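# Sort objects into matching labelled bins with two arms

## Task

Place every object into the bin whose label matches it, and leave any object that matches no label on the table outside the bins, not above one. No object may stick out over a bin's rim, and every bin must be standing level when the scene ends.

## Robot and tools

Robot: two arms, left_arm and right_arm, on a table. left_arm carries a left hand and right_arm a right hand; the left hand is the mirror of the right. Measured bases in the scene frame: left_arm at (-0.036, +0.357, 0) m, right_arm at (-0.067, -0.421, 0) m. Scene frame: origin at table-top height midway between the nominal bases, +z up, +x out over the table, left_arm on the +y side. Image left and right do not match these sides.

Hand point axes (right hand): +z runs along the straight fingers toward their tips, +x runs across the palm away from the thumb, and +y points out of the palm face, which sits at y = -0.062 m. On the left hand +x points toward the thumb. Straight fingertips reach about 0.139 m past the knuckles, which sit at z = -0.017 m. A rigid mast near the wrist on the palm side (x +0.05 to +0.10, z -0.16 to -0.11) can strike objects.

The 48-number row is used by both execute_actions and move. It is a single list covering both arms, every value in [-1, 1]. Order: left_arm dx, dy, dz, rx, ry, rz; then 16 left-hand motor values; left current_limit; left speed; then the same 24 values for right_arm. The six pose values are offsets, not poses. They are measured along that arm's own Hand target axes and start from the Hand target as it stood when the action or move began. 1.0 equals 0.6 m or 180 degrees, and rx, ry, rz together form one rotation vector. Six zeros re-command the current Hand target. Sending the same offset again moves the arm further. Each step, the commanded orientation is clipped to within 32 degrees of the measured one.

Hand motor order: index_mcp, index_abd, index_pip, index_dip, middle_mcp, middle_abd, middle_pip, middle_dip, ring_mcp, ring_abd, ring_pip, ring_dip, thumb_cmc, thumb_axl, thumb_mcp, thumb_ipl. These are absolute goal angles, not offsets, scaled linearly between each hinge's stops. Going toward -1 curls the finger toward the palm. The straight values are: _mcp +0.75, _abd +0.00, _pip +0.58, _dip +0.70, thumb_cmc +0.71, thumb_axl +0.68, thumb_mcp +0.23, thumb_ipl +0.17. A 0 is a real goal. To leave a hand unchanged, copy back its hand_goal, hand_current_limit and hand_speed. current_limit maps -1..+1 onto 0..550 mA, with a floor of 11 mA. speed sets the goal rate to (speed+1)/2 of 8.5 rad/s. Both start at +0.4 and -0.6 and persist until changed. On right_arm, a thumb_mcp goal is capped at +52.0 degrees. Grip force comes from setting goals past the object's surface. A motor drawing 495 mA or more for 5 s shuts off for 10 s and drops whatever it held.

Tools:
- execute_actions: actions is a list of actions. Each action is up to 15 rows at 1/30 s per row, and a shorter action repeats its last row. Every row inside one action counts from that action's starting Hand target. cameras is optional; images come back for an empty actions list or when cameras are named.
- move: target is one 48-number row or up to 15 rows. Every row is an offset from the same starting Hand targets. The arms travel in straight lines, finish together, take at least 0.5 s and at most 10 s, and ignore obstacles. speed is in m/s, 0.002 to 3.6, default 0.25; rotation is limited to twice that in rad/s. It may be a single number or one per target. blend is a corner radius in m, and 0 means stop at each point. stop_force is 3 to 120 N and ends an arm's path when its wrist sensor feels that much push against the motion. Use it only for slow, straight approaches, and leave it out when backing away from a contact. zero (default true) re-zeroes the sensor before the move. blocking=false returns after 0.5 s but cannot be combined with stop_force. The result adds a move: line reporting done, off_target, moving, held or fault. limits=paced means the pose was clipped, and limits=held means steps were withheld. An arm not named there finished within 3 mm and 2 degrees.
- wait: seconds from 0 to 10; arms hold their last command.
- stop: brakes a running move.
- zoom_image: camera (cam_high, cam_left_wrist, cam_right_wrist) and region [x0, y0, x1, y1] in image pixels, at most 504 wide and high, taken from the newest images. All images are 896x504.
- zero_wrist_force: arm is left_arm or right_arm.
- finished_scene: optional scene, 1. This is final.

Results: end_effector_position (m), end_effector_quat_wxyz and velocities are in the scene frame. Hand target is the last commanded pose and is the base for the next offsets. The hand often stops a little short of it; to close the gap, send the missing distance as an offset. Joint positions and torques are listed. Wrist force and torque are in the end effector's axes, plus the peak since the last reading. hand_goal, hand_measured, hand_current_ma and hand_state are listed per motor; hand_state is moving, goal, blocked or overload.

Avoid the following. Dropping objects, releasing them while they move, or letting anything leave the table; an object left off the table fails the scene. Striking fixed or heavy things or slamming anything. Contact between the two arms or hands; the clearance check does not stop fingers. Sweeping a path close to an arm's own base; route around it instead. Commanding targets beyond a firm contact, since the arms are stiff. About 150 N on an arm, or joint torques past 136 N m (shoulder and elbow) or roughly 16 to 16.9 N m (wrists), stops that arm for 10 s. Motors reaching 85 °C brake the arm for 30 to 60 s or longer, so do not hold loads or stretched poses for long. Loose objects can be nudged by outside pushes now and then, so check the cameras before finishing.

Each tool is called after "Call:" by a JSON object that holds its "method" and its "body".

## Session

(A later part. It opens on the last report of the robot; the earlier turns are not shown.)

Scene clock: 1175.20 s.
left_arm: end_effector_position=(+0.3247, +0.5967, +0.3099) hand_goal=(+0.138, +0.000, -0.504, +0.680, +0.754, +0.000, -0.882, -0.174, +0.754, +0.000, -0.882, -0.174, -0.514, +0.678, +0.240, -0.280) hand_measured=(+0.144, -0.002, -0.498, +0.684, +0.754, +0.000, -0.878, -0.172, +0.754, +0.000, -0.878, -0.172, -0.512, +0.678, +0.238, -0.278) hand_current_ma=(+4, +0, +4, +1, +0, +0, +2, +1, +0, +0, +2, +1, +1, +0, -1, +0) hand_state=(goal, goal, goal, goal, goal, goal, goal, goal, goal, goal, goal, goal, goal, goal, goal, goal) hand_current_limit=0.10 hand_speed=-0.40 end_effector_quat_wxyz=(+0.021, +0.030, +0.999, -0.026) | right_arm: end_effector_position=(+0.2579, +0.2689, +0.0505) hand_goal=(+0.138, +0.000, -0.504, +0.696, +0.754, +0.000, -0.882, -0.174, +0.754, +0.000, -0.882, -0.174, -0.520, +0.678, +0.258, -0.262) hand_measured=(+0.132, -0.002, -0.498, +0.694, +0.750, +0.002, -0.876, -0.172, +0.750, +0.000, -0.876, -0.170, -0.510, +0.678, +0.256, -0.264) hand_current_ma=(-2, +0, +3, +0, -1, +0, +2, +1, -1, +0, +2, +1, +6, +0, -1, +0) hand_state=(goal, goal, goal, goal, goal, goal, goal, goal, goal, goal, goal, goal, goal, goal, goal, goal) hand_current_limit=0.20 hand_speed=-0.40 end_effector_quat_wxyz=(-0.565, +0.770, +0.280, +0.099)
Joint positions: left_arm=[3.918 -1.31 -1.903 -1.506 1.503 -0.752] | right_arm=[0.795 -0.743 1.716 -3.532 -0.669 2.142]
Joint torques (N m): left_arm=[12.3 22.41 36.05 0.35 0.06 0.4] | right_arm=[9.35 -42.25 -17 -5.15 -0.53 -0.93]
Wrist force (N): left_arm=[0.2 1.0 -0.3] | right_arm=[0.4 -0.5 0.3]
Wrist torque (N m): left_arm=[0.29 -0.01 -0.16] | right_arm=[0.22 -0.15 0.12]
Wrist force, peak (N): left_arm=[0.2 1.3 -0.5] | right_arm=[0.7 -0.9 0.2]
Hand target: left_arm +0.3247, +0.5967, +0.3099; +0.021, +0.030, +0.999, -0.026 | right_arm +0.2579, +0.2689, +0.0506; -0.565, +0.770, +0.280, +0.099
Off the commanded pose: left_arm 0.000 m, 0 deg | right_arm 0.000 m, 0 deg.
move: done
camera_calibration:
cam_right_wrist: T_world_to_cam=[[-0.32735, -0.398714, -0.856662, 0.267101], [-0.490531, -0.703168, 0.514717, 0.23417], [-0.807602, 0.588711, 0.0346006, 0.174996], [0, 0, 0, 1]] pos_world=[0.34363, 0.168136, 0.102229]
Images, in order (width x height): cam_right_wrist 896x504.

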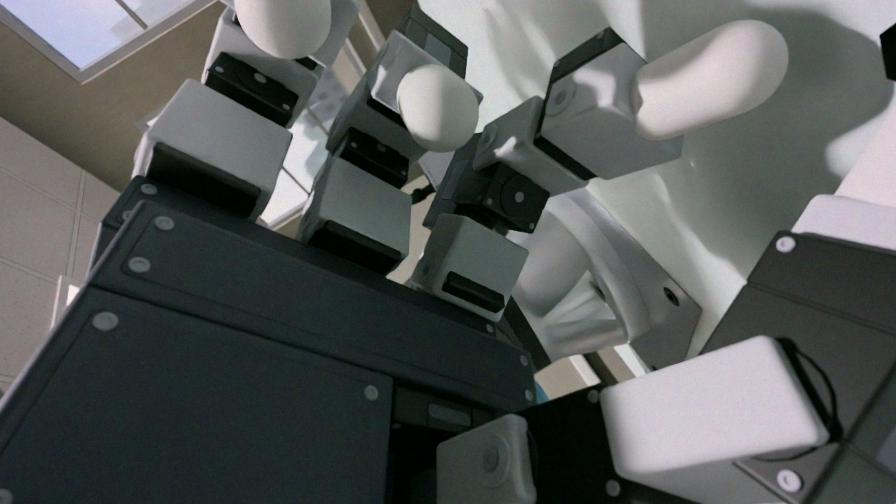

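Call:
{"method": "move", "body": {"target": [[0,0,0,0,0,0,0.137,0,-0.504,0.68,0.754,0,-0.883,-0.174,0.754,0,-0.883,-0.174,-0.514,0.678,0.24,-0.28,0.1,-0.4,-0.0044,-0.0018,-0.0018,0,0,0,0.137,0,-0.526,0.696,0.754,0,-0.883,-0.174,0.754,0,-0.883,-0.174,-0.52,0.678,0.258,-0.262,0.2,-0.4],[0,0,0,0,0,0,0.137,0,-0.504,0.68,0.754,0,-0.883,-0.174,0.754,0,-0.883,-0.174,-0.514,0.678,0.24,-0.28,0.1,-0.4,-0.0149,0.0163,0.0059,0,0,0,0.137,0,-0.526,0.696,0.754,0,-0.883,-0.174,0.754,0,-0.883,-0.174,-0.52,0.678,0.258,-0.262,0.2,-0.4]], "speed": 0.05, "cameras": ["cam_right_wrist"]}}

Call:
{"method": "zoom_image", "body": {"camera": "cam_right_wrist", "region": [656, 0, 896, 180]}}

Scene clock: 1244.43 s.
left_arm: end_effector_position=(+0.3247, +0.5967, +0.3099) hand_goal=(+0.138, +0.000, -0.504, +0.680, +0.754, +0.000, -0.882, -0.174, +0.754, +0.000, -0.882, -0.174, -0.514, +0.678, +0.240, -0.280) hand_measured=(+0.144, -0.002, -0.498, +0.684, +0.754, +0.000, -0.878, -0.172, +0.754, +0.000, -0.878, -0.172, -0.512, +0.678, +0.238, -0.278) hand_current_ma=(+4, +0, +4, +1, +0, +0, +2, +1, +0, +0, +2, +1, +1, +0, -1, +0) hand_state=(goal, goal, goal, goal, goal, goal, goal, goal, goal, goal, goal, goal, goal, goal, goal, goal) hand_current_limit=0.10 hand_speed=-0.40 end_effector_quat_wxyz=(+0.021, +0.030, +0.999, -0.026) | right_arm: end_effector_position=(+0.2553, +0.2674, +0.0372) hand_goal=(+0.138, +0.000, -0.526, +0.696, +0.754, +0.000, -0.882, -0.174, +0.754, +0.000, -0.882, -0.174, -0.520, +0.678, +0.258, -0.262) hand_measured=(+0.134, -0.002, -0.524, +0.694, +0.750, +0.002, -0.876, -0.172, +0.750, +0.000, -0.876, -0.170, -0.510, +0.678, +0.256, -0.264) hand_current_ma=(-1, +0, +0, +0, -1, +0, +2, +1, -1, +0, +2, +1, +5, +0, -1, +0) hand_state=(goal, goal, goal, goal, goal, goal, goal, goal, goal, goal, goal, goal, goal, goal, goal, goal) hand_current_limit=0.20 hand_speed=-0.40 end_effector_quat_wxyz=(-0.565, +0.770, +0.280, +0.099) end_effector_velocity=(+0.000, +0.000, +0.002) end_effector_angular_velocity=(-0.001, +0.003, -0.001)
Joint positions: left_arm=[3.918 -1.31 -1.903 -1.506 1.503 -0.752] | right_arm=[0.796 -0.72 1.722 -3.561 -0.67 2.143]
Joint velocities: left_arm=[within noise] | right_arm=[0 -0.004 0 0.005 0 0.002]
Joint torques (N m): left_arm=[12.04 22.18 36.27 0.25 -0.2 0.45] | right_arm=[9.77 -60.49 -14.14 -0.27 -0.66 2.51]
Wrist force (N): left_arm=[0.2 0.8 -0.3] | right_arm=[0.0 -0.6 0.4]
Wrist torque (N m): left_arm=[0.27 0.01 -0.15] | right_arm=[0.20 -0.10 0.09]
Wrist force, peak (N): left_arm=[0.1 1.2 -0.4] | right_arm=[0.5 -1.5 0.1]
Hand target: left_arm +0.3247, +0.5967, +0.3099; +0.021, +0.030, +0.999, -0.026 | right_arm +0.2552, +0.2674, +0.0372; -0.565, +0.770, +0.280, +0.099
Off the commanded pose: left_arm 0.000 m, 0 deg | right_arm 0.000 m, 0 deg.
move: done
camera_calibration:
cam_right_wrist: T_world_to_cam=[[-0.327161, -0.398594, -0.85679, 0.254059], [-0.490653, -0.703234, 0.51451, 0.238738], [-0.807605, 0.588714, 0.0344992, 0.174311], [0, 0, 0, 1]] pos_world=[0.34103, 0.166536, 0.0888282]
Images, in order (width x height): cam_right_wrist 896x504.

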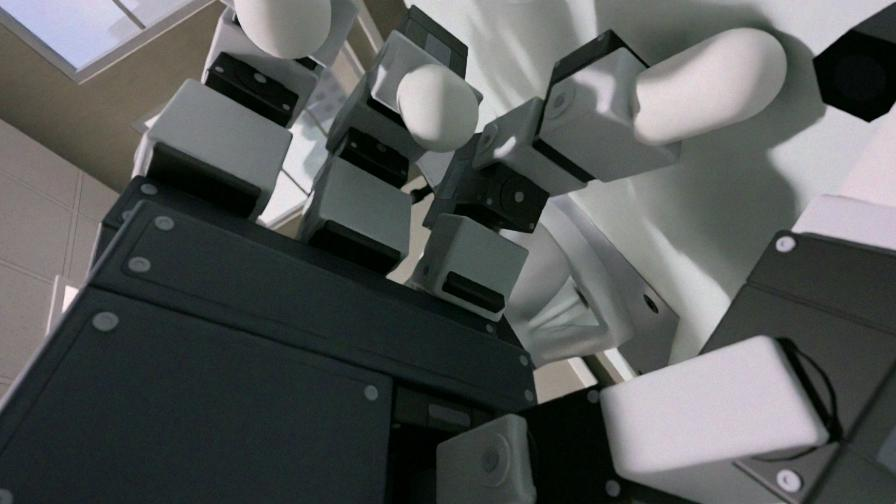

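Scaled by 2.100.

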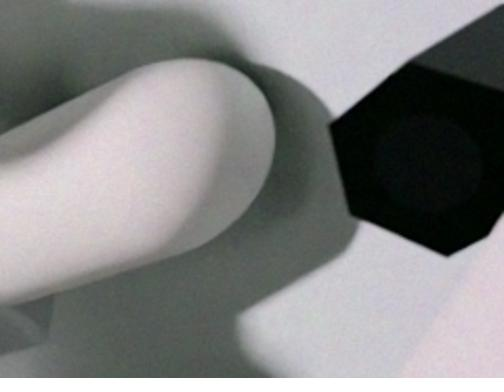

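Call:
{"method": "move", "body": {"target": [[0,0,0,0,0,0,0.137,0,-0.504,0.68,0.754,0,-0.883,-0.174,0.754,0,-0.883,-0.174,-0.514,0.678,0.24,-0.28,0.1,-0.4,0,0,0,0,0,0,0.1,0,-0.505,0.696,0.754,0,-0.883,-0.174,0.754,0,-0.883,-0.174,-0.52,0.678,0.258,-0.262,0.2,-0.6],[0,0,0,0,0,0,0.137,0,-0.504,0.68,0.754,0,-0.883,-0.174,0.754,0,-0.883,-0.174,-0.514,0.678,0.24,-0.28,0.1,-0.4,0,0,0,0,0,0,0.065,0,-0.485,0.696,0.754,0,-0.883,-0.174,0.754,0,-0.883,-0.174,-0.52,0.678,0.258,-0.262,0.2,-0.6]], "speed": 0.05, "cameras": ["cam_right_wrist"]}}

Call:
{"method": "zoom_image", "body": {"camera": "cam_right_wrist", "region": [656, 0, 896, 180]}}

Scene clock: 1253.27 s.
left_arm: end_effector_position=(+0.3247, +0.5967, +0.3099) hand_goal=(+0.138, +0.000, -0.504, +0.680, +0.754, +0.000, -0.882, -0.174, +0.754, +0.000, -0.882, -0.174, -0.514, +0.678, +0.240, -0.280) hand_measured=(+0.144, -0.002, -0.498, +0.684, +0.754, +0.000, -0.878, -0.172, +0.754, +0.000, -0.878, -0.172, -0.512, +0.678, +0.238, -0.278) hand_current_ma=(+4, +0, +4, +1, +0, +0, +2, +1, +0, +0, +2, +1, +1, +0, -1, +0) hand_state=(goal, goal, goal, goal, goal, goal, goal, goal, goal, goal, goal, goal, goal, goal, goal, goal) hand_current_limit=0.10 hand_speed=-0.40 end_effector_quat_wxyz=(+0.021, +0.030, +0.999, -0.026) | right_arm: end_effector_position=(+0.2552, +0.2674, +0.0372) hand_goal=(+0.066, +0.000, -0.484, +0.696, +0.754, +0.000, -0.882, -0.174, +0.754, +0.000, -0.882, -0.174, -0.520, +0.678, +0.258, -0.262) hand_measured=(+0.068, -0.002, -0.486, +0.694, +0.750, +0.002, -0.876, -0.172, +0.750, +0.000, -0.876, -0.170, -0.510, +0.678, +0.256, -0.264) hand_current_ma=(+0, +0, +0, +0, -1, +0, +2, +1, -1, +0, +2, +1, +5, +0, -1, +0) hand_state=(goal, goal, goal, goal, goal, goal, goal, goal, goal, goal, goal, goal, goal, goal, goal, goal) hand_current_limit=0.20 hand_speed=-0.60 end_effector_quat_wxyz=(-0.565, +0.770, +0.280, +0.099)
Joint positions: left_arm=[3.918 -1.31 -1.903 -1.506 1.503 -0.752] | right_arm=[0.796 -0.72 1.722 -3.561 -0.67 2.143]
Joint torques (N m): left_arm=[11.86 22.15 36.24 0.27 -0.55 0.41] | right_arm=[2.46 -61.67 -6.75 -0.09 0.63 2.09]
Wrist force (N): left_arm=[0.0 1.0 -0.2] | right_arm=[0.1 -0.8 0.2]
Wrist torque (N m): left_arm=[0.28 0.02 -0.17] | right_arm=[0.20 -0.10 0.09]
Wrist force, peak (N): left_arm=[0.4 1.1 -0.6] | right_arm=[0.4 -0.9 0.6]
Hand target: left_arm +0.3247, +0.5967, +0.3099; +0.021, +0.030, +0.999, -0.026 | right_arm +0.2552, +0.2674, +0.0372; -0.565, +0.770, +0.280, +0.099
Off the commanded pose: left_arm 0.000 m, 0 deg | right_arm 0.000 m, 0 deg.
move: done
camera_calibration:
cam_right_wrist: T_world_to_cam=[[-0.327334, -0.398691, -0.856679, 0.254125], [-0.490542, -0.703182, 0.514689, 0.238676], [-0.807602, 0.588712, 0.0346004, 0.174302], [0, 0, 0, 1]] pos_world=[0.34103, 0.166536, 0.0888286]
Images, in order (width x height): cam_right_wrist 896x504.

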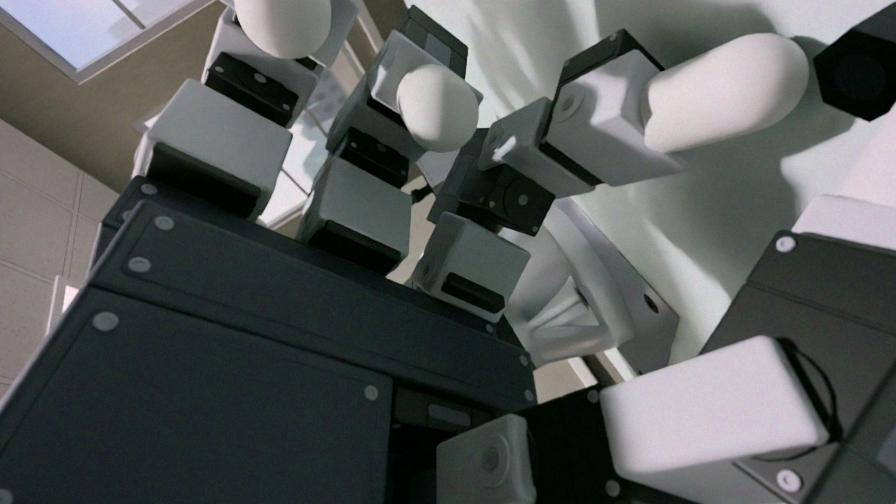

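Scaled by 2.100.

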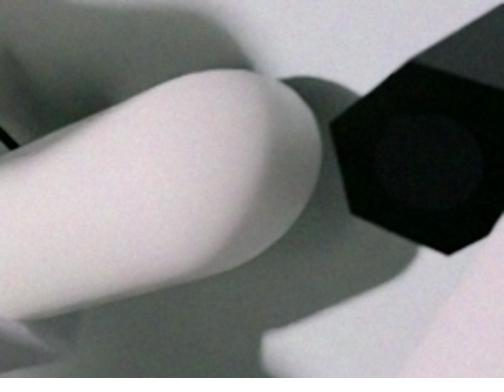

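Call:
{"method": "move", "body": {"target": [[0,0,0,0,0,0,0.137,0,-0.504,0.68,0.754,0,-0.883,-0.174,0.754,0,-0.883,-0.174,-0.514,0.678,0.24,-0.28,0.1,-0.4,0,0,0,0,0,0,0.065,0,-0.485,0.696,0.754,0,-0.883,-0.174,0.754,0,-0.883,-0.174,-0.53,0.678,0.2,-0.262,0.2,-0.7],[0,0,0,0,0,0,0.137,0,-0.504,0.68,0.754,0,-0.883,-0.174,0.754,0,-0.883,-0.174,-0.514,0.678,0.24,-0.28,0.1,-0.4,0,0,0,0,0,0,0.065,0,-0.485,0.696,0.754,0,-0.883,-0.174,0.754,0,-0.883,-0.174,-0.53,0.678,0.15,-0.262,0.2,-0.7]], "speed": 0.05, "cameras": ["cam_right_wrist"]}}

Call:
{"method": "zoom_image", "body": {"camera": "cam_right_wrist", "region": [656, 0, 896, 180]}}

Scene clock: 1259.43 s.
left_arm: end_effector_position=(+0.3247, +0.5967, +0.3099) hand_goal=(+0.138, +0.000, -0.504, +0.680, +0.754, +0.000, -0.882, -0.174, +0.754, +0.000, -0.882, -0.174, -0.514, +0.678, +0.240, -0.280) hand_measured=(+0.144, -0.002, -0.498, +0.684, +0.754, +0.000, -0.878, -0.172, +0.754, +0.000, -0.878, -0.172, -0.512, +0.678, +0.238, -0.278) hand_current_ma=(+4, +0, +4, +1, +0, +0, +2, +1, +0, +0, +2, +1, +1, +0, -1, +0) hand_state=(goal, goal, goal, goal, goal, goal, goal, goal, goal, goal, goal, goal, goal, goal, goal, goal) hand_current_limit=0.10 hand_speed=-0.40 end_effector_quat_wxyz=(+0.021, +0.030, +0.999, -0.026) | right_arm: end_effector_position=(+0.2552, +0.2674, +0.0372) hand_goal=(+0.066, +0.000, -0.484, +0.696, +0.754, +0.000, -0.882, -0.174, +0.754, +0.000, -0.882, -0.174, -0.530, +0.678, +0.150, -0.262) hand_measured=(+0.074, -0.002, -0.486, +0.694, +0.750, +0.002, -0.876, -0.172, +0.750, +0.000, -0.876, -0.170, -0.522, +0.678, +0.200, -0.252) hand_current_ma=(+3, +0, +0, +0, -1, +0, +2, +1, -1, +0, +2, +1, +4, +0, +105, +8) hand_state=(goal, goal, goal, goal, goal, goal, goal, goal, goal, goal, goal, goal, goal, goal, blocked, goal) hand_current_limit=0.20 hand_speed=-0.70 end_effector_quat_wxyz=(-0.565, +0.770, +0.280, +0.099)
Joint positions: left_arm=[3.918 -1.31 -1.903 -1.506 1.503 -0.752] | right_arm=[0.796 -0.72 1.722 -3.561 -0.67 2.143]
Joint torques (N m): left_arm=[11.61 22.42 36.05 0.26 -0.8 0.44] | right_arm=[-5.16 -58.66 -7.65 -0.37 1.27 0.6]
Wrist force (N): left_arm=[-0.2 0.8 0.2] | right_arm=[0.8 -2.0 -0.8]
Wrist torque (N m): left_arm=[0.23 0.07 -0.19] | right_arm=[0.15 -0.14 0.10]
Wrist force, peak (N): left_arm=[0.1 1.3 -0.1] | right_arm=[1.2 -2.2 -0.6]
Hand target: left_arm +0.3247, +0.5967, +0.3099; +0.021, +0.030, +0.999, -0.026 | right_arm +0.2552, +0.2674, +0.0372; -0.565, +0.770, +0.280, +0.099
Off the commanded pose: left_arm 0.000 m, 0 deg | right_arm 0.000 m, 0 deg.
move: done
camera_calibration:
cam_right_wrist: T_world_to_cam=[[-0.327334, -0.398691, -0.856679, 0.254125], [-0.490542, -0.703182, 0.514689, 0.238676], [-0.807602, 0.588712, 0.0346004, 0.174302], [0, 0, 0, 1]] pos_world=[0.34103, 0.166536, 0.0888286]
Images, in order (width x height): cam_right_wrist 896x504.

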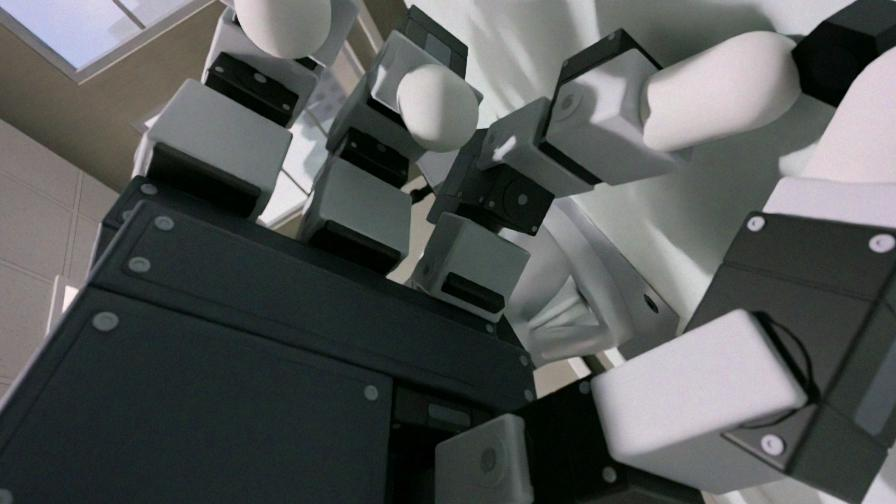

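Scaled by 2.100.

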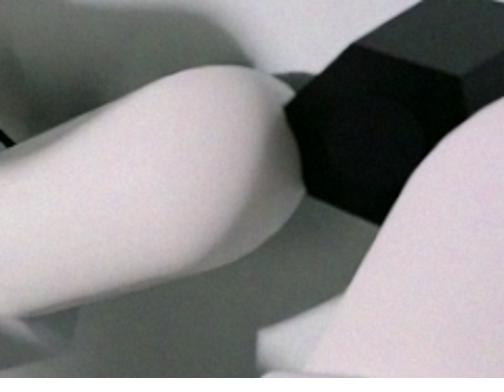

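Call:
{"method": "move", "body": {"target": [[0,0,0,0,0,0,0.137,0,-0.504,0.68,0.754,0,-0.883,-0.174,0.754,0,-0.883,-0.174,-0.514,0.678,0.24,-0.28,0.1,-0.4,0,0,0,0,0,0,0.04,0,-0.475,0.69,0.754,0,-0.883,-0.174,0.754,0,-0.883,-0.174,-0.54,0.678,0.07,-0.28,0.2,-0.7],[0,0,0,0,0,0,0.137,0,-0.504,0.68,0.754,0,-0.883,-0.174,0.754,0,-0.883,-0.174,-0.514,0.678,0.24,-0.28,0.1,-0.4,0,0,0,0,0,0,0.01,0,-0.46,0.68,0.754,0,-0.883,-0.174,0.754,0,-0.883,-0.174,-0.54,0.678,0.02,-0.29,0.2,-0.7]], "speed": 0.05, "cameras": ["cam_right_wrist"]}}

Call:
{"method": "zoom_image", "body": {"camera": "cam_right_wrist", "region": [656, 0, 896, 180]}}

Scene clock: 1265.43 s.
left_arm: end_effector_position=(+0.3247, +0.5967, +0.3099) hand_goal=(+0.138, +0.000, -0.504, +0.680, +0.754, +0.000, -0.882, -0.174, +0.754, +0.000, -0.882, -0.174, -0.514, +0.678, +0.240, -0.280) hand_measured=(+0.144, -0.002, -0.498, +0.684, +0.754, +0.000, -0.878, -0.172, +0.754, +0.000, -0.878, -0.172, -0.512, +0.678, +0.238, -0.278) hand_current_ma=(+4, +0, +4, +1, +0, +0, +2, +1, +0, +0, +2, +1, +1, +0, -1, +0) hand_state=(goal, goal, goal, goal, goal, goal, goal, goal, goal, goal, goal, goal, goal, goal, goal, goal) hand_current_limit=0.10 hand_speed=-0.40 end_effector_quat_wxyz=(+0.021, +0.030, +0.999, -0.026) | right_arm: end_effector_position=(+0.2552, +0.2674, +0.0372) hand_goal=(+0.010, +0.000, -0.460, +0.680, +0.754, +0.000, -0.882, -0.174, +0.754, +0.000, -0.882, -0.174, -0.540, +0.678, +0.020, -0.290) hand_measured=(+0.072, -0.004, -0.474, +0.678, +0.750, +0.002, -0.876, -0.172, +0.750, +0.000, -0.876, -0.170, -0.536, +0.678, +0.190, -0.252) hand_current_ma=(+110, -1, -7, +0, -1, +0, +2, +1, -1, +0, +2, +1, +1, +0, +330, +71) hand_state=(blocked, goal, goal, goal, goal, goal, goal, goal, goal, goal, goal, goal, goal, goal, blocked, blocked) hand_current_limit=0.20 hand_speed=-0.70 end_effector_quat_wxyz=(-0.565, +0.770, +0.280, +0.099)
Joint positions: left_arm=[3.918 -1.31 -1.903 -1.506 1.503 -0.752] | right_arm=[0.796 -0.72 1.722 -3.561 -0.67 2.143]
Joint torques (N m): left_arm=[11.52 21.86 36.46 0.31 -1.08 0.37] | right_arm=[-8.54 -44.91 -8.47 -0.63 1.16 -0.76]
Wrist force (N): left_arm=[0.0 1.0 -0.4] | right_arm=[1.4 -3.5 -0.6]
Wrist torque (N m): left_arm=[0.29 0.02 -0.17] | right_arm=[0.07 -0.20 0.15]
Wrist force, peak (N): left_arm=[0.0 1.2 -0.6] | right_arm=[1.5 -3.8 -0.3]
Hand target: left_arm +0.3247, +0.5967, +0.3099; +0.021, +0.030, +0.999, -0.026 | right_arm +0.2552, +0.2674, +0.0372; -0.565, +0.770, +0.280, +0.099
Off the commanded pose: left_arm 0.000 m, 0 deg | right_arm 0.000 m, 0 deg.
move: done
camera_calibration:
cam_right_wrist: T_world_to_cam=[[-0.327334, -0.398691, -0.856679, 0.254125], [-0.490542, -0.703182, 0.514689, 0.238676], [-0.807602, 0.588712, 0.0346004, 0.174302], [0, 0, 0, 1]] pos_world=[0.34103, 0.166536, 0.0888286]
Images, in order (width x height): cam_right_wrist 896x504.

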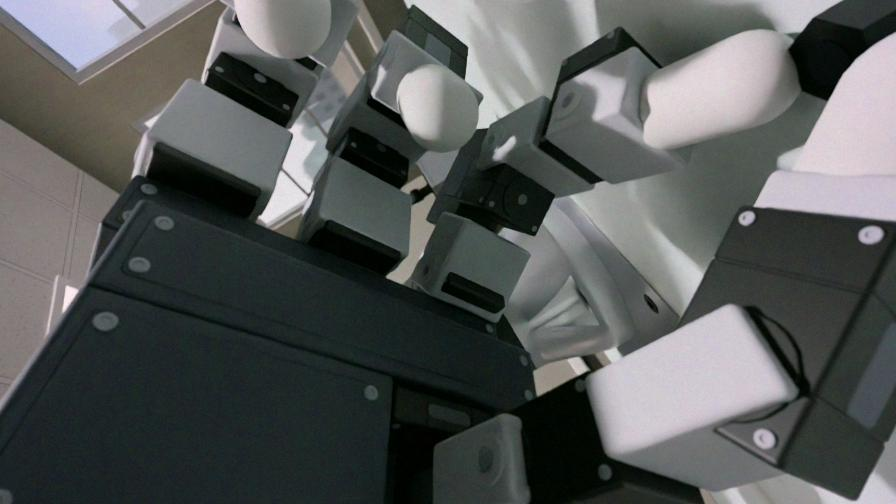

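Scaled by 2.100.

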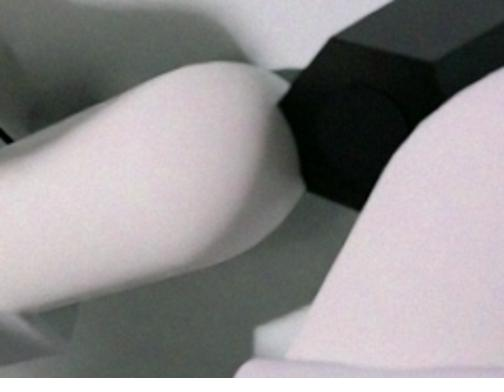

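Call:
{"method": "move", "body": {"target": [0,0,0,0,0,0,0.137,0,-0.504,0.68,0.754,0,-0.883,-0.174,0.754,0,-0.883,-0.174,-0.514,0.678,0.24,-0.28,0.1,-0.4,0.0313,-0.0543,-0.0228,0,0,0,0.01,0,-0.46,0.68,0.754,0,-0.883,-0.174,0.754,0,-0.883,-0.174,-0.54,0.678,0.02,-0.29,0.2,-0.7], "speed": 0.05, "cameras": ["cam_right_wrist","cam_high"]}}

Call:
{"method": "zoom_image", "body": {"camera": "cam_right_wrist", "region": [656, 0, 896, 180]}}

Scene clock: 1270.63 s.
left_arm: end_effector_position=(+0.3247, +0.5967, +0.3099) hand_goal=(+0.138, +0.000, -0.504, +0.680, +0.754, +0.000, -0.882, -0.174, +0.754, +0.000, -0.882, -0.174, -0.514, +0.678, +0.240, -0.280) hand_measured=(+0.144, -0.002, -0.498, +0.684, +0.754, +0.000, -0.878, -0.172, +0.754, +0.000, -0.878, -0.172, -0.512, +0.678, +0.238, -0.278) hand_current_ma=(+4, +0, +4, +1, +0, +0, +2, +1, +0, +0, +2, +1, +1, +0, -1, +0) hand_state=(goal, goal, goal, goal, goal, goal, goal, goal, goal, goal, goal, goal, goal, goal, goal, goal) hand_current_limit=0.10 hand_speed=-0.40 end_effector_quat_wxyz=(+0.021, +0.030, +0.999, -0.026) | right_arm: end_effector_position=(+0.2553, +0.2673, +0.0773) hand_goal=(+0.010, +0.000, -0.460, +0.680, +0.754, +0.000, -0.882, -0.174, +0.754, +0.000, -0.882, -0.174, -0.540, +0.678, +0.020, -0.290) hand_measured=(+0.066, +0.000, -0.442, +0.688, +0.750, +0.002, -0.876, -0.172, +0.750, +0.000, -0.876, -0.170, -0.544, +0.678, +0.082, -0.264) hand_current_ma=(+93, +0, +12, +3, -1, +0, +2, +1, -1, +0, +2, +1, -1, +0, +153, +37) hand_state=(blocked, goal, goal, goal, goal, goal, goal, goal, goal, goal, goal, goal, goal, goal, blocked, blocked) hand_current_limit=0.20 hand_speed=-0.70 end_effector_quat_wxyz=(-0.565, +0.770, +0.280, +0.099) end_effector_velocity=(+0.001, +0.000, -0.001) end_effector_angular_velocity=(+0.002, -0.002, -0.001)
Joint positions: left_arm=[3.918 -1.31 -1.903 -1.506 1.503 -0.752] | right_arm=[0.796 -0.798 1.729 -3.49 -0.67 2.143]
Joint velocities: left_arm=[within noise] | right_arm=[0 0.003 0 -0.005 -0.001 0]
Joint torques (N m): left_arm=[11.52 22.08 36.44 0.35 -1.35 0.44] | right_arm=[-8.6 -42.4 -10.08 -5.36 1.29 -0.37]
Wrist force (N): left_arm=[0.1 0.8 -0.2] | right_arm=[0.3 -0.4 0.2]
Wrist torque (N m): left_arm=[0.26 0.02 -0.16] | right_arm=[0.25 -0.15 0.12]
Wrist force, peak (N): left_arm=[0.0 1.3 -0.5] | right_arm=[1.4 -3.9 -0.6]
Hand target: left_arm +0.3247, +0.5967, +0.3099; +0.021, +0.030, +0.999, -0.026 | right_arm +0.2553, +0.2673, +0.0772; -0.565, +0.770, +0.280, +0.099
Off the commanded pose: left_arm 0.000 m, 0 deg | right_arm 0.000 m, 0 deg.
move: done
camera_calibration:
cam_right_wrist: T_world_to_cam=[[-0.327523, -0.398811, -0.85655, 0.288546], [-0.490419, -0.703116, 0.514895, 0.217957], [-0.8076, 0.588709, 0.0347018, 0.172901], [0, 0, 0, 1]] pos_world=[0.341031, 0.166536, 0.128929]
Images, in order (width x height): cam_high 896x504, cam_right_wrist 896x504.

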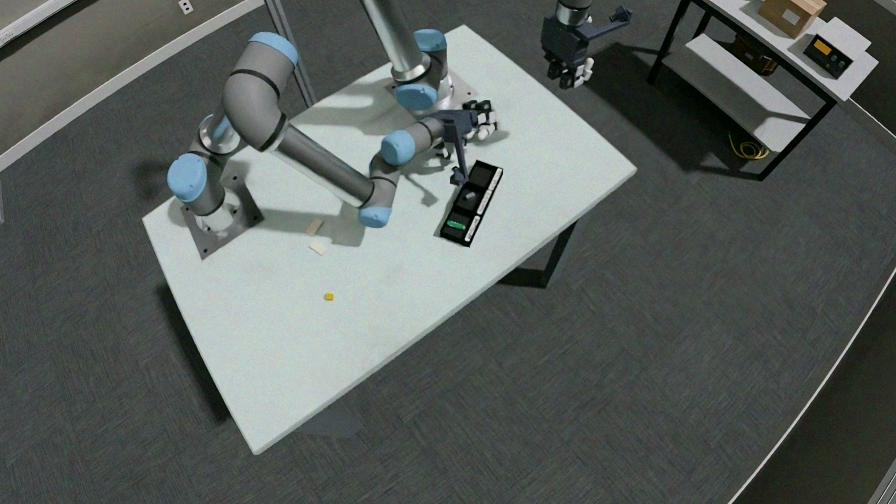

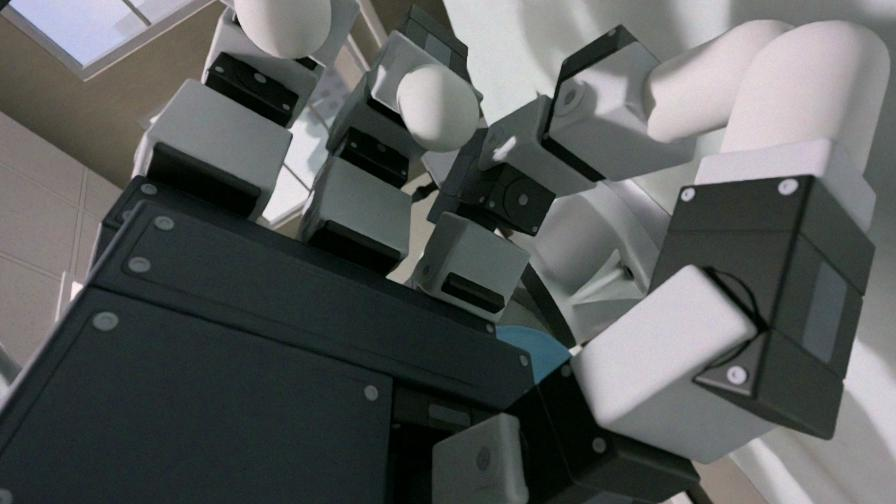

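Scaled by 2.100.

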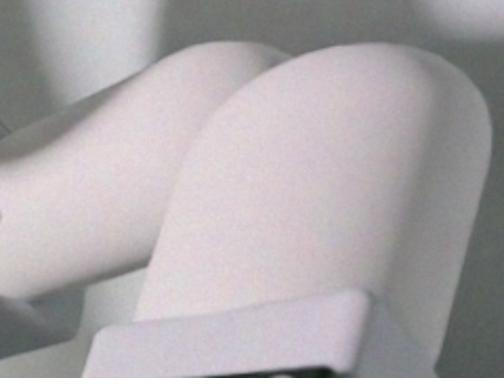

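Call:
{"method": "zoom_image", "body": {"camera": "cam_high", "region": [410, 90, 510, 190]}}

Scaled by 5.040.

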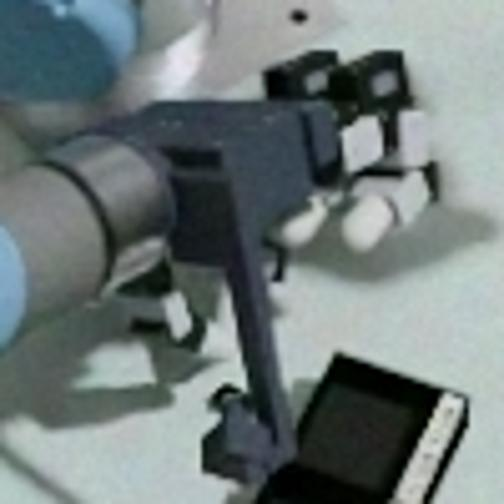

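Call:
{"method": "move", "body": {"target": [[0,0,0,0,0,0,0.137,0,-0.504,0.68,0.754,0,-0.883,-0.174,0.754,0,-0.883,-0.174,-0.514,0.678,0.24,-0.28,0.1,-0.4,0,0,0,0,0,0,0.137,0,-0.526,0.696,0.754,0,-0.883,-0.174,0.754,0,-0.883,-0.174,-0.524,0.678,0.3,-0.262,0.2,-0.2],[0,0,0,0,0,0,0.137,0,-0.504,0.68,0.754,0,-0.883,-0.174,0.754,0,-0.883,-0.174,-0.514,0.678,0.24,-0.28,0.1,-0.4,-0.0204,0.0353,0.0148,0,0,0,0.137,0,-0.526,0.696,0.754,0,-0.883,-0.174,0.754,0,-0.883,-0.174,-0.524,0.678,0.3,-0.262,0.2,-0.2]], "speed": 0.1, "cameras": ["cam_right_wrist"]}}

Call:
{"method": "zoom_image", "body": {"camera": "cam_right_wrist", "region": [656, 0, 896, 180]}}

Scene clock: 1283.80 s.
left_arm: end_effector_position=(+0.3247, +0.5967, +0.3099) hand_goal=(+0.138, +0.000, -0.504, +0.680, +0.754, +0.000, -0.882, -0.174, +0.754, +0.000, -0.882, -0.174, -0.514, +0.678, +0.240, -0.280) hand_measured=(+0.144, -0.002, -0.498, +0.684, +0.754, +0.000, -0.878, -0.172, +0.754, +0.000, -0.878, -0.172, -0.512, +0.678, +0.238, -0.278) hand_current_ma=(+4, +0, +4, +1, +0, +0, +2, +1, +0, +0, +2, +1, +1, +0, -1, +0) hand_state=(goal, goal, goal, goal, goal, goal, goal, goal, goal, goal, goal, goal, goal, goal, goal, goal) hand_current_limit=0.10 hand_speed=-0.40 end_effector_quat_wxyz=(+0.021, +0.030, +0.999, -0.026) | right_arm: end_effector_position=(+0.2553, +0.2674, +0.0511) hand_goal=(+0.138, +0.000, -0.526, +0.696, +0.754, +0.000, -0.882, -0.174, +0.754, +0.000, -0.882, -0.174, -0.524, +0.678, +0.300, -0.262) hand_measured=(+0.134, +0.000, -0.520, +0.694, +0.750, +0.002, -0.876, -0.172, +0.750, +0.000, -0.876, -0.170, -0.522, +0.678, +0.296, -0.260) hand_current_ma=(-1, +0, +3, +0, -1, +0, +2, +1, -1, +0, +2, +1, +0, +0, -2, +1) hand_state=(goal, goal, goal, goal, goal, goal, goal, goal, goal, goal, goal, goal, goal, goal, goal, goal) hand_current_limit=0.20 hand_speed=-0.20 end_effector_quat_wxyz=(-0.565, +0.770, +0.280, +0.099) end_effector_velocity=(+0.001, +0.000, +0.003) end_effector_angular_velocity=(-0.001, +0.002, -0.001)
Joint positions: left_arm=[3.918 -1.31 -1.903 -1.506 1.503 -0.752] | right_arm=[0.796 -0.747 1.725 -3.537 -0.67 2.142]
Joint velocities: left_arm=[within noise] | right_arm=[-0.001 -0.006 0 0.007 0 0.001]
Joint torques (N m): left_arm=[10.88 22.2 35.74 0.41 -1.62 0.4] | right_arm=[-4.27 -60.75 -17.03 -0.09 0.5 2.52]
Wrist force (N): left_arm=[0.2 0.8 -0.4] | right_arm=[0.5 -0.7 0.1]
Wrist torque (N m): left_arm=[0.27 -0.01 -0.14] | right_arm=[0.21 -0.16 0.13]
Wrist force, peak (N): left_arm=[0.0 1.3 -0.2] | right_arm=[0.8 -1.4 0.0]
Hand target: left_arm +0.3247, +0.5967, +0.3099; +0.021, +0.030, +0.999, -0.026 | right_arm +0.2552, +0.2673, +0.0512; -0.565, +0.770, +0.280, +0.099
Off the commanded pose: left_arm 0.000 m, 0 deg | right_arm 0.000 m, 0 deg.
move: done
camera_calibration:
cam_right_wrist: T_world_to_cam=[[-0.326932, -0.398544, -0.8569, 0.265979], [-0.490666, -0.703355, 0.514333, 0.231578], [-0.80769, 0.588604, 0.0343972, 0.173886], [0, 0, 0, 1]] pos_world=[0.34103, 0.166536, 0.102828]
Images, in order (width x height): cam_right_wrist 896x504.

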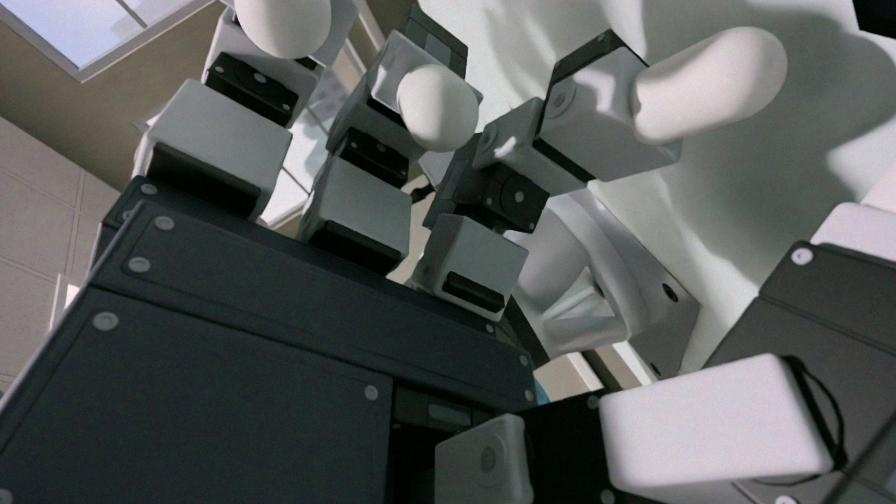

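Scaled by 2.100.

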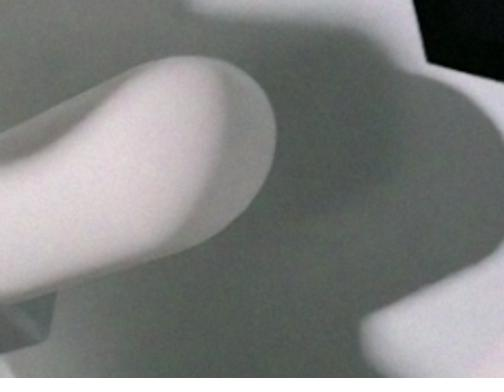

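Call:
{"method": "move", "body": {"target": [[0,0,0,0,0,0,0.137,0,-0.504,0.68,0.754,0,-0.883,-0.174,0.754,0,-0.883,-0.174,-0.514,0.678,0.24,-0.28,0.1,-0.4,0.0108,0.0003,0.0137,0,0,0,0.137,0,-0.526,0.696,0.754,0,-0.883,-0.174,0.754,0,-0.883,-0.174,-0.508,0.678,0.27,-0.262,0.2,-0.4],[0,0,0,0,0,0,0.137,0,-0.504,0.68,0.754,0,-0.883,-0.174,0.754,0,-0.883,-0.174,-0.514,0.678,0.24,-0.28,0.1,-0.4,-0.0002,0.0193,0.0217,0,0,0,0.137,0,-0.526,0.696,0.754,0,-0.883,-0.174,0.754,0,-0.883,-0.174,-0.508,0.678,0.27,-0.262,0.2,-0.4]], "speed": 0.05, "cameras": ["cam_right_wrist"]}}

Call:
{"method": "zoom_image", "body": {"camera": "cam_right_wrist", "region": [656, 0, 896, 180]}}

Scene clock: 1297.83 s.
left_arm: end_effector_position=(+0.3247, +0.5967, +0.3099) hand_goal=(+0.138, +0.000, -0.504, +0.680, +0.754, +0.000, -0.882, -0.174, +0.754, +0.000, -0.882, -0.174, -0.514, +0.678, +0.240, -0.280) hand_measured=(+0.144, -0.002, -0.498, +0.684, +0.754, +0.000, -0.878, -0.172, +0.754, +0.000, -0.878, -0.172, -0.512, +0.678, +0.238, -0.278) hand_current_ma=(+4, +0, +4, +1, +0, +0, +2, +1, +0, +0, +2, +1, +1, +0, -1, +0) hand_state=(goal, goal, goal, goal, goal, goal, goal, goal, goal, goal, goal, goal, goal, goal, goal, goal) hand_current_limit=0.10 hand_speed=-0.40 end_effector_quat_wxyz=(+0.021, +0.030, +0.999, -0.026) | right_arm: end_effector_position=(+0.2593, +0.2770, +0.0372) hand_goal=(+0.138, +0.000, -0.526, +0.696, +0.754, +0.000, -0.882, -0.174, +0.754, +0.000, -0.882, -0.174, -0.508, +0.678, +0.270, -0.262) hand_measured=(+0.136, +0.000, -0.524, +0.694, +0.750, +0.002, -0.876, -0.172, +0.750, +0.000, -0.876, -0.170, -0.506, +0.678, +0.272, -0.260) hand_current_ma=(-1, +0, +0, +0, -1, +0, +2, +1, -1, +0, +2, +1, +0, +0, +0, +1) hand_state=(goal, goal, goal, goal, goal, goal, goal, goal, goal, goal, goal, goal, goal, goal, goal, goal) hand_current_limit=0.20 hand_speed=-0.40 end_effector_quat_wxyz=(-0.565, +0.770, +0.280, +0.099) end_effector_velocity=(+0.000, +0.000, +0.002) end_effector_angular_velocity=(-0.001, +0.000, +0.000)
Joint positions: left_arm=[3.918 -1.31 -1.903 -1.506 1.503 -0.752] | right_arm=[0.803 -0.705 1.686 -3.545 -0.676 2.149]
Joint velocities: left_arm=[within noise] | right_arm=[0.001 -0.004 0 0.005 -0.001 0]
Joint torques (N m): left_arm=[10.7 22.31 36.51 0.35 -1.76 0.48] | right_arm=[-8.69 -62.23 -15.78 0.02 1.44 -2.47]
Wrist force (N): left_arm=[-0.1 1.0 -0.5] | right_arm=[0.3 -0.6 0.2]
Wrist torque (N m): left_arm=[0.32 0.03 -0.18] | right_arm=[0.21 -0.13 0.10]
Wrist force, peak (N): left_arm=[0.0 1.2 -0.7] | right_arm=[0.5 -1.5 0.4]
Hand target: left_arm +0.3247, +0.5967, +0.3099; +0.021, +0.030, +0.999, -0.026 | right_arm +0.2593, +0.2770, +0.0373; -0.565, +0.770, +0.280, +0.099
Off the commanded pose: left_arm 0.000 m, 0 deg | right_arm 0.000 m, 0 deg.
move: done
camera_calibration:
cam_right_wrist: T_world_to_cam=[[-0.327102, -0.398636, -0.856793, 0.259221], [-0.490557, -0.703305, 0.514506, 0.247502], [-0.807687, 0.588601, 0.0344983, 0.17188], [0, 0, 0, 1]] pos_world=[0.34503, 0.176236, 0.0888282]
Images, in order (width x height): cam_right_wrist 896x504.

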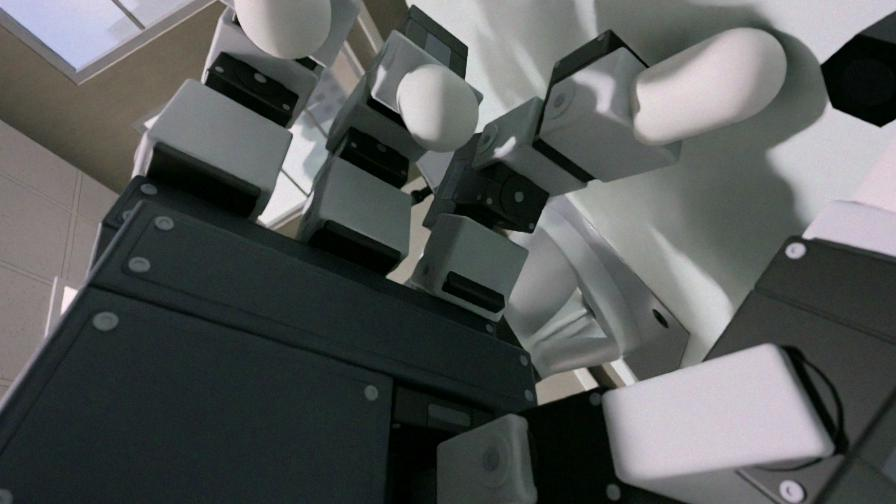

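Scaled by 2.100.

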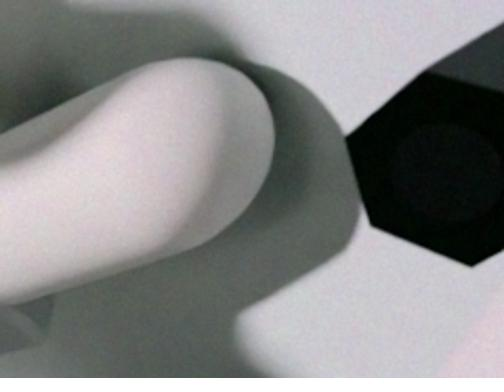

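Call:
{"method": "move", "body": {"target": [[0,0,0,0,0,0,0.137,0,-0.504,0.68,0.754,0,-0.883,-0.174,0.754,0,-0.883,-0.174,-0.514,0.678,0.24,-0.28,0.1,-0.4,0.0037,0.0022,0,0,0,0,0.137,0,-0.526,0.696,0.754,0,-0.883,-0.174,0.754,0,-0.883,-0.174,-0.508,0.678,0.26,-0.262,0.2,-0.6],[0,0,0,0,0,0,0.137,0,-0.504,0.68,0.754,0,-0.883,-0.174,0.754,0,-0.883,-0.174,-0.514,0.678,0.24,-0.28,0.1,-0.4,0.0037,0.0022,0,0,0,0,0.1,0,-0.505,0.696,0.754,0,-0.883,-0.174,0.754,0,-0.883,-0.174,-0.508,0.678,0.26,-0.262,0.2,-0.6],[0,0,0,0,0,0,0.137,0,-0.504,0.68,0.754,0,-0.883,-0.174,0.754,0,-0.883,-0.174,-0.514,0.678,0.24,-0.28,0.1,-0.4,0.0037,0.0022,0,0,0,0,0.065,0,-0.485,0.696,0.754,0,-0.883,-0.174,0.754,0,-0.883,-0.174,-0.508,0.678,0.26,-0.262,0.2,-0.6],[0,0,0,0,0,0,0.137,0,-0.504,0.68,0.754,0,-0.883,-0.174,0.754,0,-0.883,-0.174,-0.514,0.678,0.24,-0.28,0.1,-0.4,0.0037,0.0022,0,0,0,0,0.065,0,-0.485,0.696,0.754,0,-0.883,-0.174,0.754,0,-0.883,-0.174,-0.508,0.678,0.2,-0.262,0.2,-0.6]], "speed": 0.05, "cameras": ["cam_right_wrist"]}}

Call:
{"method": "zoom_image", "body": {"camera": "cam_right_wrist", "region": [656, 0, 896, 180]}}

Scene clock: 1314.40 s.
left_arm: end_effector_position=(+0.3247, +0.5967, +0.3099) hand_goal=(+0.138, +0.000, -0.504, +0.680, +0.754, +0.000, -0.882, -0.174, +0.754, +0.000, -0.882, -0.174, -0.514, +0.678, +0.240, -0.280) hand_measured=(+0.144, -0.002, -0.498, +0.684, +0.754, +0.000, -0.878, -0.172, +0.754, +0.000, -0.878, -0.172, -0.512, +0.678, +0.238, -0.278) hand_current_ma=(+4, +0, +4, +1, +0, +0, +2, +1, +0, +0, +2, +1, +1, +0, -1, +0) hand_state=(goal, goal, goal, goal, goal, goal, goal, goal, goal, goal, goal, goal, goal, goal, goal, goal) hand_current_limit=0.10 hand_speed=-0.40 end_effector_quat_wxyz=(+0.021, +0.030, +0.999, -0.026) | right_arm: end_effector_position=(+0.2618, +0.2774, +0.0372) hand_goal=(+0.066, +0.000, -0.484, +0.696, +0.754, +0.000, -0.882, -0.174, +0.754, +0.000, -0.882, -0.174, -0.508, +0.678, +0.200, -0.262) hand_measured=(+0.070, +0.000, -0.484, +0.694, +0.750, +0.002, -0.876, -0.172, +0.750, +0.000, -0.876, -0.170, -0.506, +0.678, +0.216, -0.258) hand_current_ma=(+1, +0, +0, +0, -1, +0, +2, +1, -1, +0, +2, +1, +0, +0, +16, +1) hand_state=(goal, goal, goal, goal, goal, goal, goal, goal, goal, goal, goal, goal, goal, goal, goal, goal) hand_current_limit=0.20 hand_speed=-0.60 end_effector_quat_wxyz=(-0.565, +0.770, +0.280, +0.099)
Joint positions: left_arm=[3.918 -1.31 -1.903 -1.506 1.503 -0.752] | right_arm=[0.8 -0.703 1.681 -3.54 -0.674 2.147]
Joint torques (N m): left_arm=[10.81 22.03 35.75 0.42 -2.12 0.4] | right_arm=[9.33 -51.91 -7.58 -4.33 -0.44 1.96]
Wrist force (N): left_arm=[0.0 0.7 -0.3] | right_arm=[0.7 -1.4 -0.2]
Wrist torque (N m): left_arm=[0.25 0.03 -0.17] | right_arm=[0.16 -0.15 0.11]
Wrist force, peak (N): left_arm=[0.3 1.3 -0.3] | right_arm=[0.6 -1.5 -0.2]
Hand target: left_arm +0.3247, +0.5967, +0.3099; +0.021, +0.030, +0.999, -0.026 | right_arm +0.2618, +0.2774, +0.0372; -0.565, +0.770, +0.280, +0.099
Off the commanded pose: left_arm 0.000 m, 0 deg | right_arm 0.000 m, 0 deg.
move: done
camera_calibration:
cam_right_wrist: T_world_to_cam=[[-0.327265, -0.398742, -0.856681, 0.260258], [-0.490583, -0.703151, 0.514691, 0.248954], [-0.807605, 0.588714, 0.0345005, 0.173754], [0, 0, 0, 1]] pos_world=[0.34763, 0.176536, 0.0888289]
Images, in order (width x height): cam_right_wrist 896x504.

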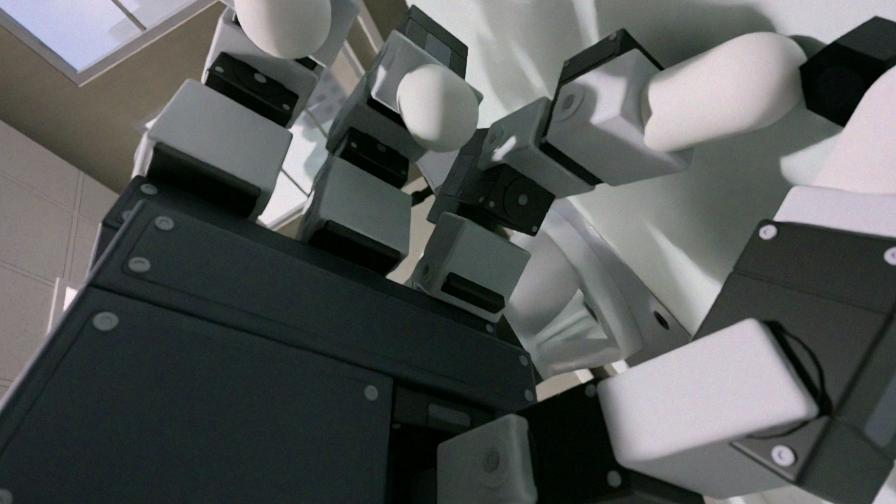

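Scaled by 2.100.

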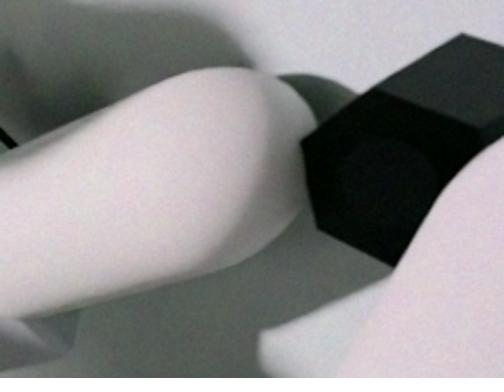

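Call:
{"method": "move", "body": {"target": [[0,0,0,0,0,0,0.137,0,-0.504,0.68,0.754,0,-0.883,-0.174,0.754,0,-0.883,-0.174,-0.514,0.678,0.24,-0.28,0.1,-0.4,0,0,0,0,0,0,0.065,0,-0.485,0.696,0.754,0,-0.883,-0.174,0.754,0,-0.883,-0.174,-0.508,0.678,0.12,-0.262,0.2,-0.7],[0,0,0,0,0,0,0.137,0,-0.504,0.68,0.754,0,-0.883,-0.174,0.754,0,-0.883,-0.174,-0.514,0.678,0.24,-0.28,0.1,-0.4,0,0,0,0,0,0,0.03,0,-0.475,0.69,0.754,0,-0.883,-0.174,0.754,0,-0.883,-0.174,-0.508,0.678,0.06,-0.275,0.2,-0.7]], "speed": 0.05, "cameras": ["cam_right_wrist"]}}

Call:
{"method": "zoom_image", "body": {"camera": "cam_right_wrist", "region": [656, 0, 896, 180]}}

Scene clock: 1320.37 s.
left_arm: end_effector_position=(+0.3247, +0.5967, +0.3099) hand_goal=(+0.138, +0.000, -0.504, +0.680, +0.754, +0.000, -0.882, -0.174, +0.754, +0.000, -0.882, -0.174, -0.514, +0.678, +0.240, -0.280) hand_measured=(+0.144, -0.002, -0.498, +0.684, +0.754, +0.000, -0.878, -0.172, +0.754, +0.000, -0.878, -0.172, -0.512, +0.678, +0.238, -0.278) hand_current_ma=(+4, +0, +4, +1, +0, +0, +2, +1, +0, +0, +2, +1, +1, +0, -1, +0) hand_state=(goal, goal, goal, goal, goal, goal, goal, goal, goal, goal, goal, goal, goal, goal, goal, goal) hand_current_limit=0.10 hand_speed=-0.40 end_effector_quat_wxyz=(+0.021, +0.030, +0.999, -0.026) | right_arm: end_effector_position=(+0.2618, +0.2774, +0.0372) hand_goal=(+0.030, +0.000, -0.474, +0.690, +0.754, +0.000, -0.882, -0.174, +0.754, +0.000, -0.882, -0.174, -0.508, +0.678, +0.060, -0.274) hand_measured=(+0.078, -0.008, -0.484, +0.690, +0.750, +0.002, -0.876, -0.172, +0.750, +0.000, -0.876, -0.170, -0.506, +0.678, +0.192, -0.248) hand_current_ma=(+72, -2, -5, +0, -1, +0, +2, +1, -1, +0, +2, +1, +1, +0, +330, +36) hand_state=(blocked, goal, goal, goal, goal, goal, goal, goal, goal, goal, goal, goal, goal, goal, blocked, blocked) hand_current_limit=0.20 hand_speed=-0.70 end_effector_quat_wxyz=(-0.565, +0.770, +0.280, +0.099)
Joint positions: left_arm=[3.918 -1.31 -1.903 -1.506 1.503 -0.752] | right_arm=[0.8 -0.703 1.681 -3.54 -0.674 2.147]
Joint torques (N m): left_arm=[10.37 22.59 36.21 0.56 -2.04 0.41] | right_arm=[9.81 -58.32 -8.87 -4.34 -0.46 2.46]
Wrist force (N): left_arm=[0.2 1.0 -0.2] | right_arm=[1.7 -3.7 -1.7]
Wrist torque (N m): left_arm=[0.28 0.01 -0.16] | right_arm=[0.00 -0.22 0.11]
Wrist force, peak (N): left_arm=[0.2 1.5 -0.2] | right_arm=[1.8 -3.9 -1.7]
Hand target: left_arm +0.3247, +0.5967, +0.3099; +0.021, +0.030, +0.999, -0.026 | right_arm +0.2618, +0.2774, +0.0372; -0.565, +0.770, +0.280, +0.099
Off the commanded pose: left_arm 0.000 m, 0 deg | right_arm 0.000 m, 0 deg.
move: done
camera_calibration:
cam_right_wrist: T_world_to_cam=[[-0.327265, -0.398742, -0.856681, 0.260258], [-0.490583, -0.703151, 0.514691, 0.248954], [-0.807605, 0.588714, 0.0345005, 0.173754], [0, 0, 0, 1]] pos_world=[0.34763, 0.176536, 0.0888289]
Images, in order (width x height): cam_right_wrist 896x504.

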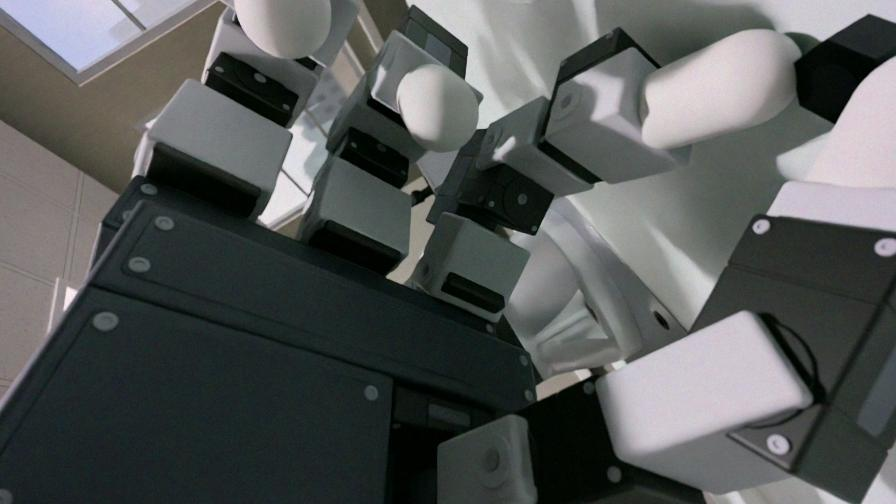

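Scaled by 2.100.

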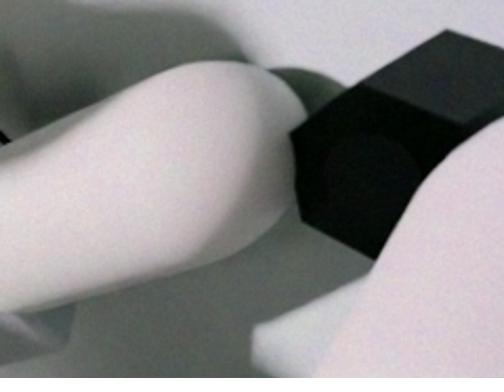

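Call:
{"method": "move", "body": {"target": [0,0,0,0,0,0,0.137,0,-0.504,0.68,0.754,0,-0.883,-0.174,0.754,0,-0.883,-0.174,-0.514,0.678,0.24,-0.28,0.1,-0.4,0.0157,-0.0271,-0.0114,0,0,0,0.03,0,-0.474,0.69,0.754,0,-0.883,-0.174,0.754,0,-0.883,-0.174,-0.508,0.678,0.06,-0.275,0.2,-0.7], "speed": 0.03, "cameras": ["cam_right_wrist"]}}

Call:
{"method": "zoom_image", "body": {"camera": "cam_right_wrist", "region": [656, 0, 896, 180]}}

Scene clock: 1325.90 s.
left_arm: end_effector_position=(+0.3247, +0.5967, +0.3099) hand_goal=(+0.138, +0.000, -0.504, +0.680, +0.754, +0.000, -0.882, -0.174, +0.754, +0.000, -0.882, -0.174, -0.514, +0.678, +0.240, -0.280) hand_measured=(+0.144, -0.002, -0.498, +0.684, +0.754, +0.000, -0.878, -0.172, +0.754, +0.000, -0.878, -0.172, -0.512, +0.678, +0.238, -0.278) hand_current_ma=(+4, +0, +4, +1, +0, +0, +2, +1, +0, +0, +2, +1, +1, +0, -1, +0) hand_state=(goal, goal, goal, goal, goal, goal, goal, goal, goal, goal, goal, goal, goal, goal, goal, goal) hand_current_limit=0.10 hand_speed=-0.40 end_effector_quat_wxyz=(+0.021, +0.030, +0.999, -0.026) | right_arm: end_effector_position=(+0.2618, +0.2774, +0.0573) hand_goal=(+0.030, +0.000, -0.474, +0.690, +0.754, +0.000, -0.882, -0.174, +0.754, +0.000, -0.882, -0.174, -0.508, +0.678, +0.060, -0.274) hand_measured=(+0.066, -0.002, -0.450, +0.702, +0.750, +0.002, -0.876, -0.172, +0.750, +0.000, -0.876, -0.170, -0.506, +0.680, +0.090, -0.258) hand_current_ma=(+43, +0, +22, +7, -1, +0, +2, +1, -1, +0, +2, +1, +0, +0, +47, +16) hand_state=(blocked, goal, blocked, goal, goal, goal, goal, goal, goal, goal, goal, goal, goal, goal, blocked, goal) hand_current_limit=0.20 hand_speed=-0.70 end_effector_quat_wxyz=(-0.565, +0.770, +0.280, +0.099)
Joint positions: left_arm=[3.918 -1.31 -1.903 -1.506 1.503 -0.752] | right_arm=[0.8 -0.742 1.686 -3.506 -0.674 2.147]
Joint torques (N m): left_arm=[10 22.36 36.04 0.46 -2.06 0.41] | right_arm=[-3.32 -42.84 -10.34 -4.41 1.79 -1.2]
Wrist force (N): left_arm=[0.2 0.7 -0.2] | right_arm=[0.0 -0.8 0.3]
Wrist torque (N m): left_arm=[0.25 0.00 -0.15] | right_arm=[0.17 -0.09 0.08]
Wrist force, peak (N): left_arm=[0.3 1.2 -0.3] | right_arm=[1.9 -4.0 -1.7]
Hand target: left_arm +0.3247, +0.5967, +0.3099; +0.021, +0.030, +0.999, -0.026 | right_arm +0.2619, +0.2774, +0.0572; -0.565, +0.770, +0.280, +0.099
Off the commanded pose: left_arm 0.000 m, 0 deg | right_arm 0.000 m, 0 deg.
move: done
camera_calibration:
cam_right_wrist: T_world_to_cam=[[-0.327454, -0.398862, -0.856553, 0.277676], [-0.490461, -0.703085, 0.514898, 0.238551], [-0.807603, 0.588711, 0.0346019, 0.172987], [0, 0, 0, 1]] pos_world=[0.347631, 0.176637, 0.10903]
Images, in order (width x height): cam_right_wrist 896x504.

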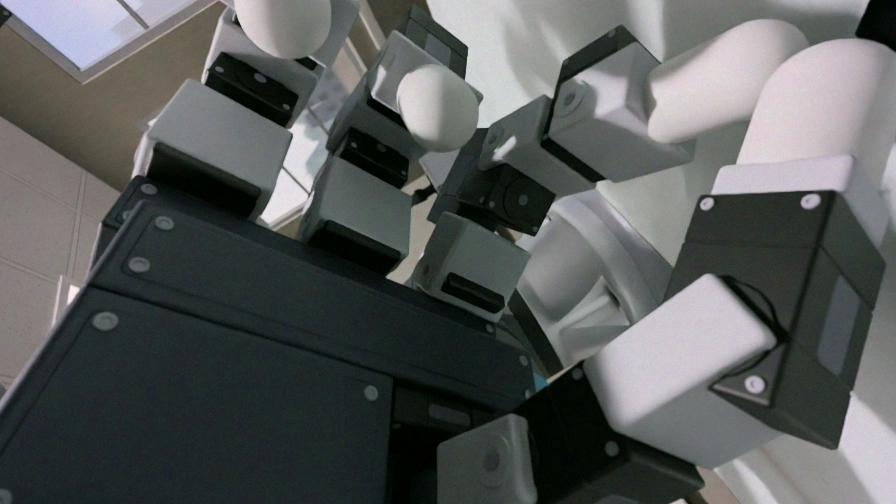

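Scaled by 2.100.

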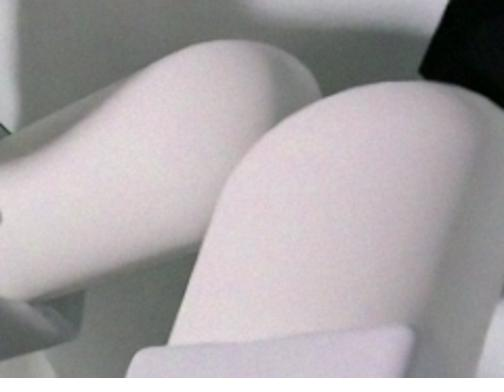

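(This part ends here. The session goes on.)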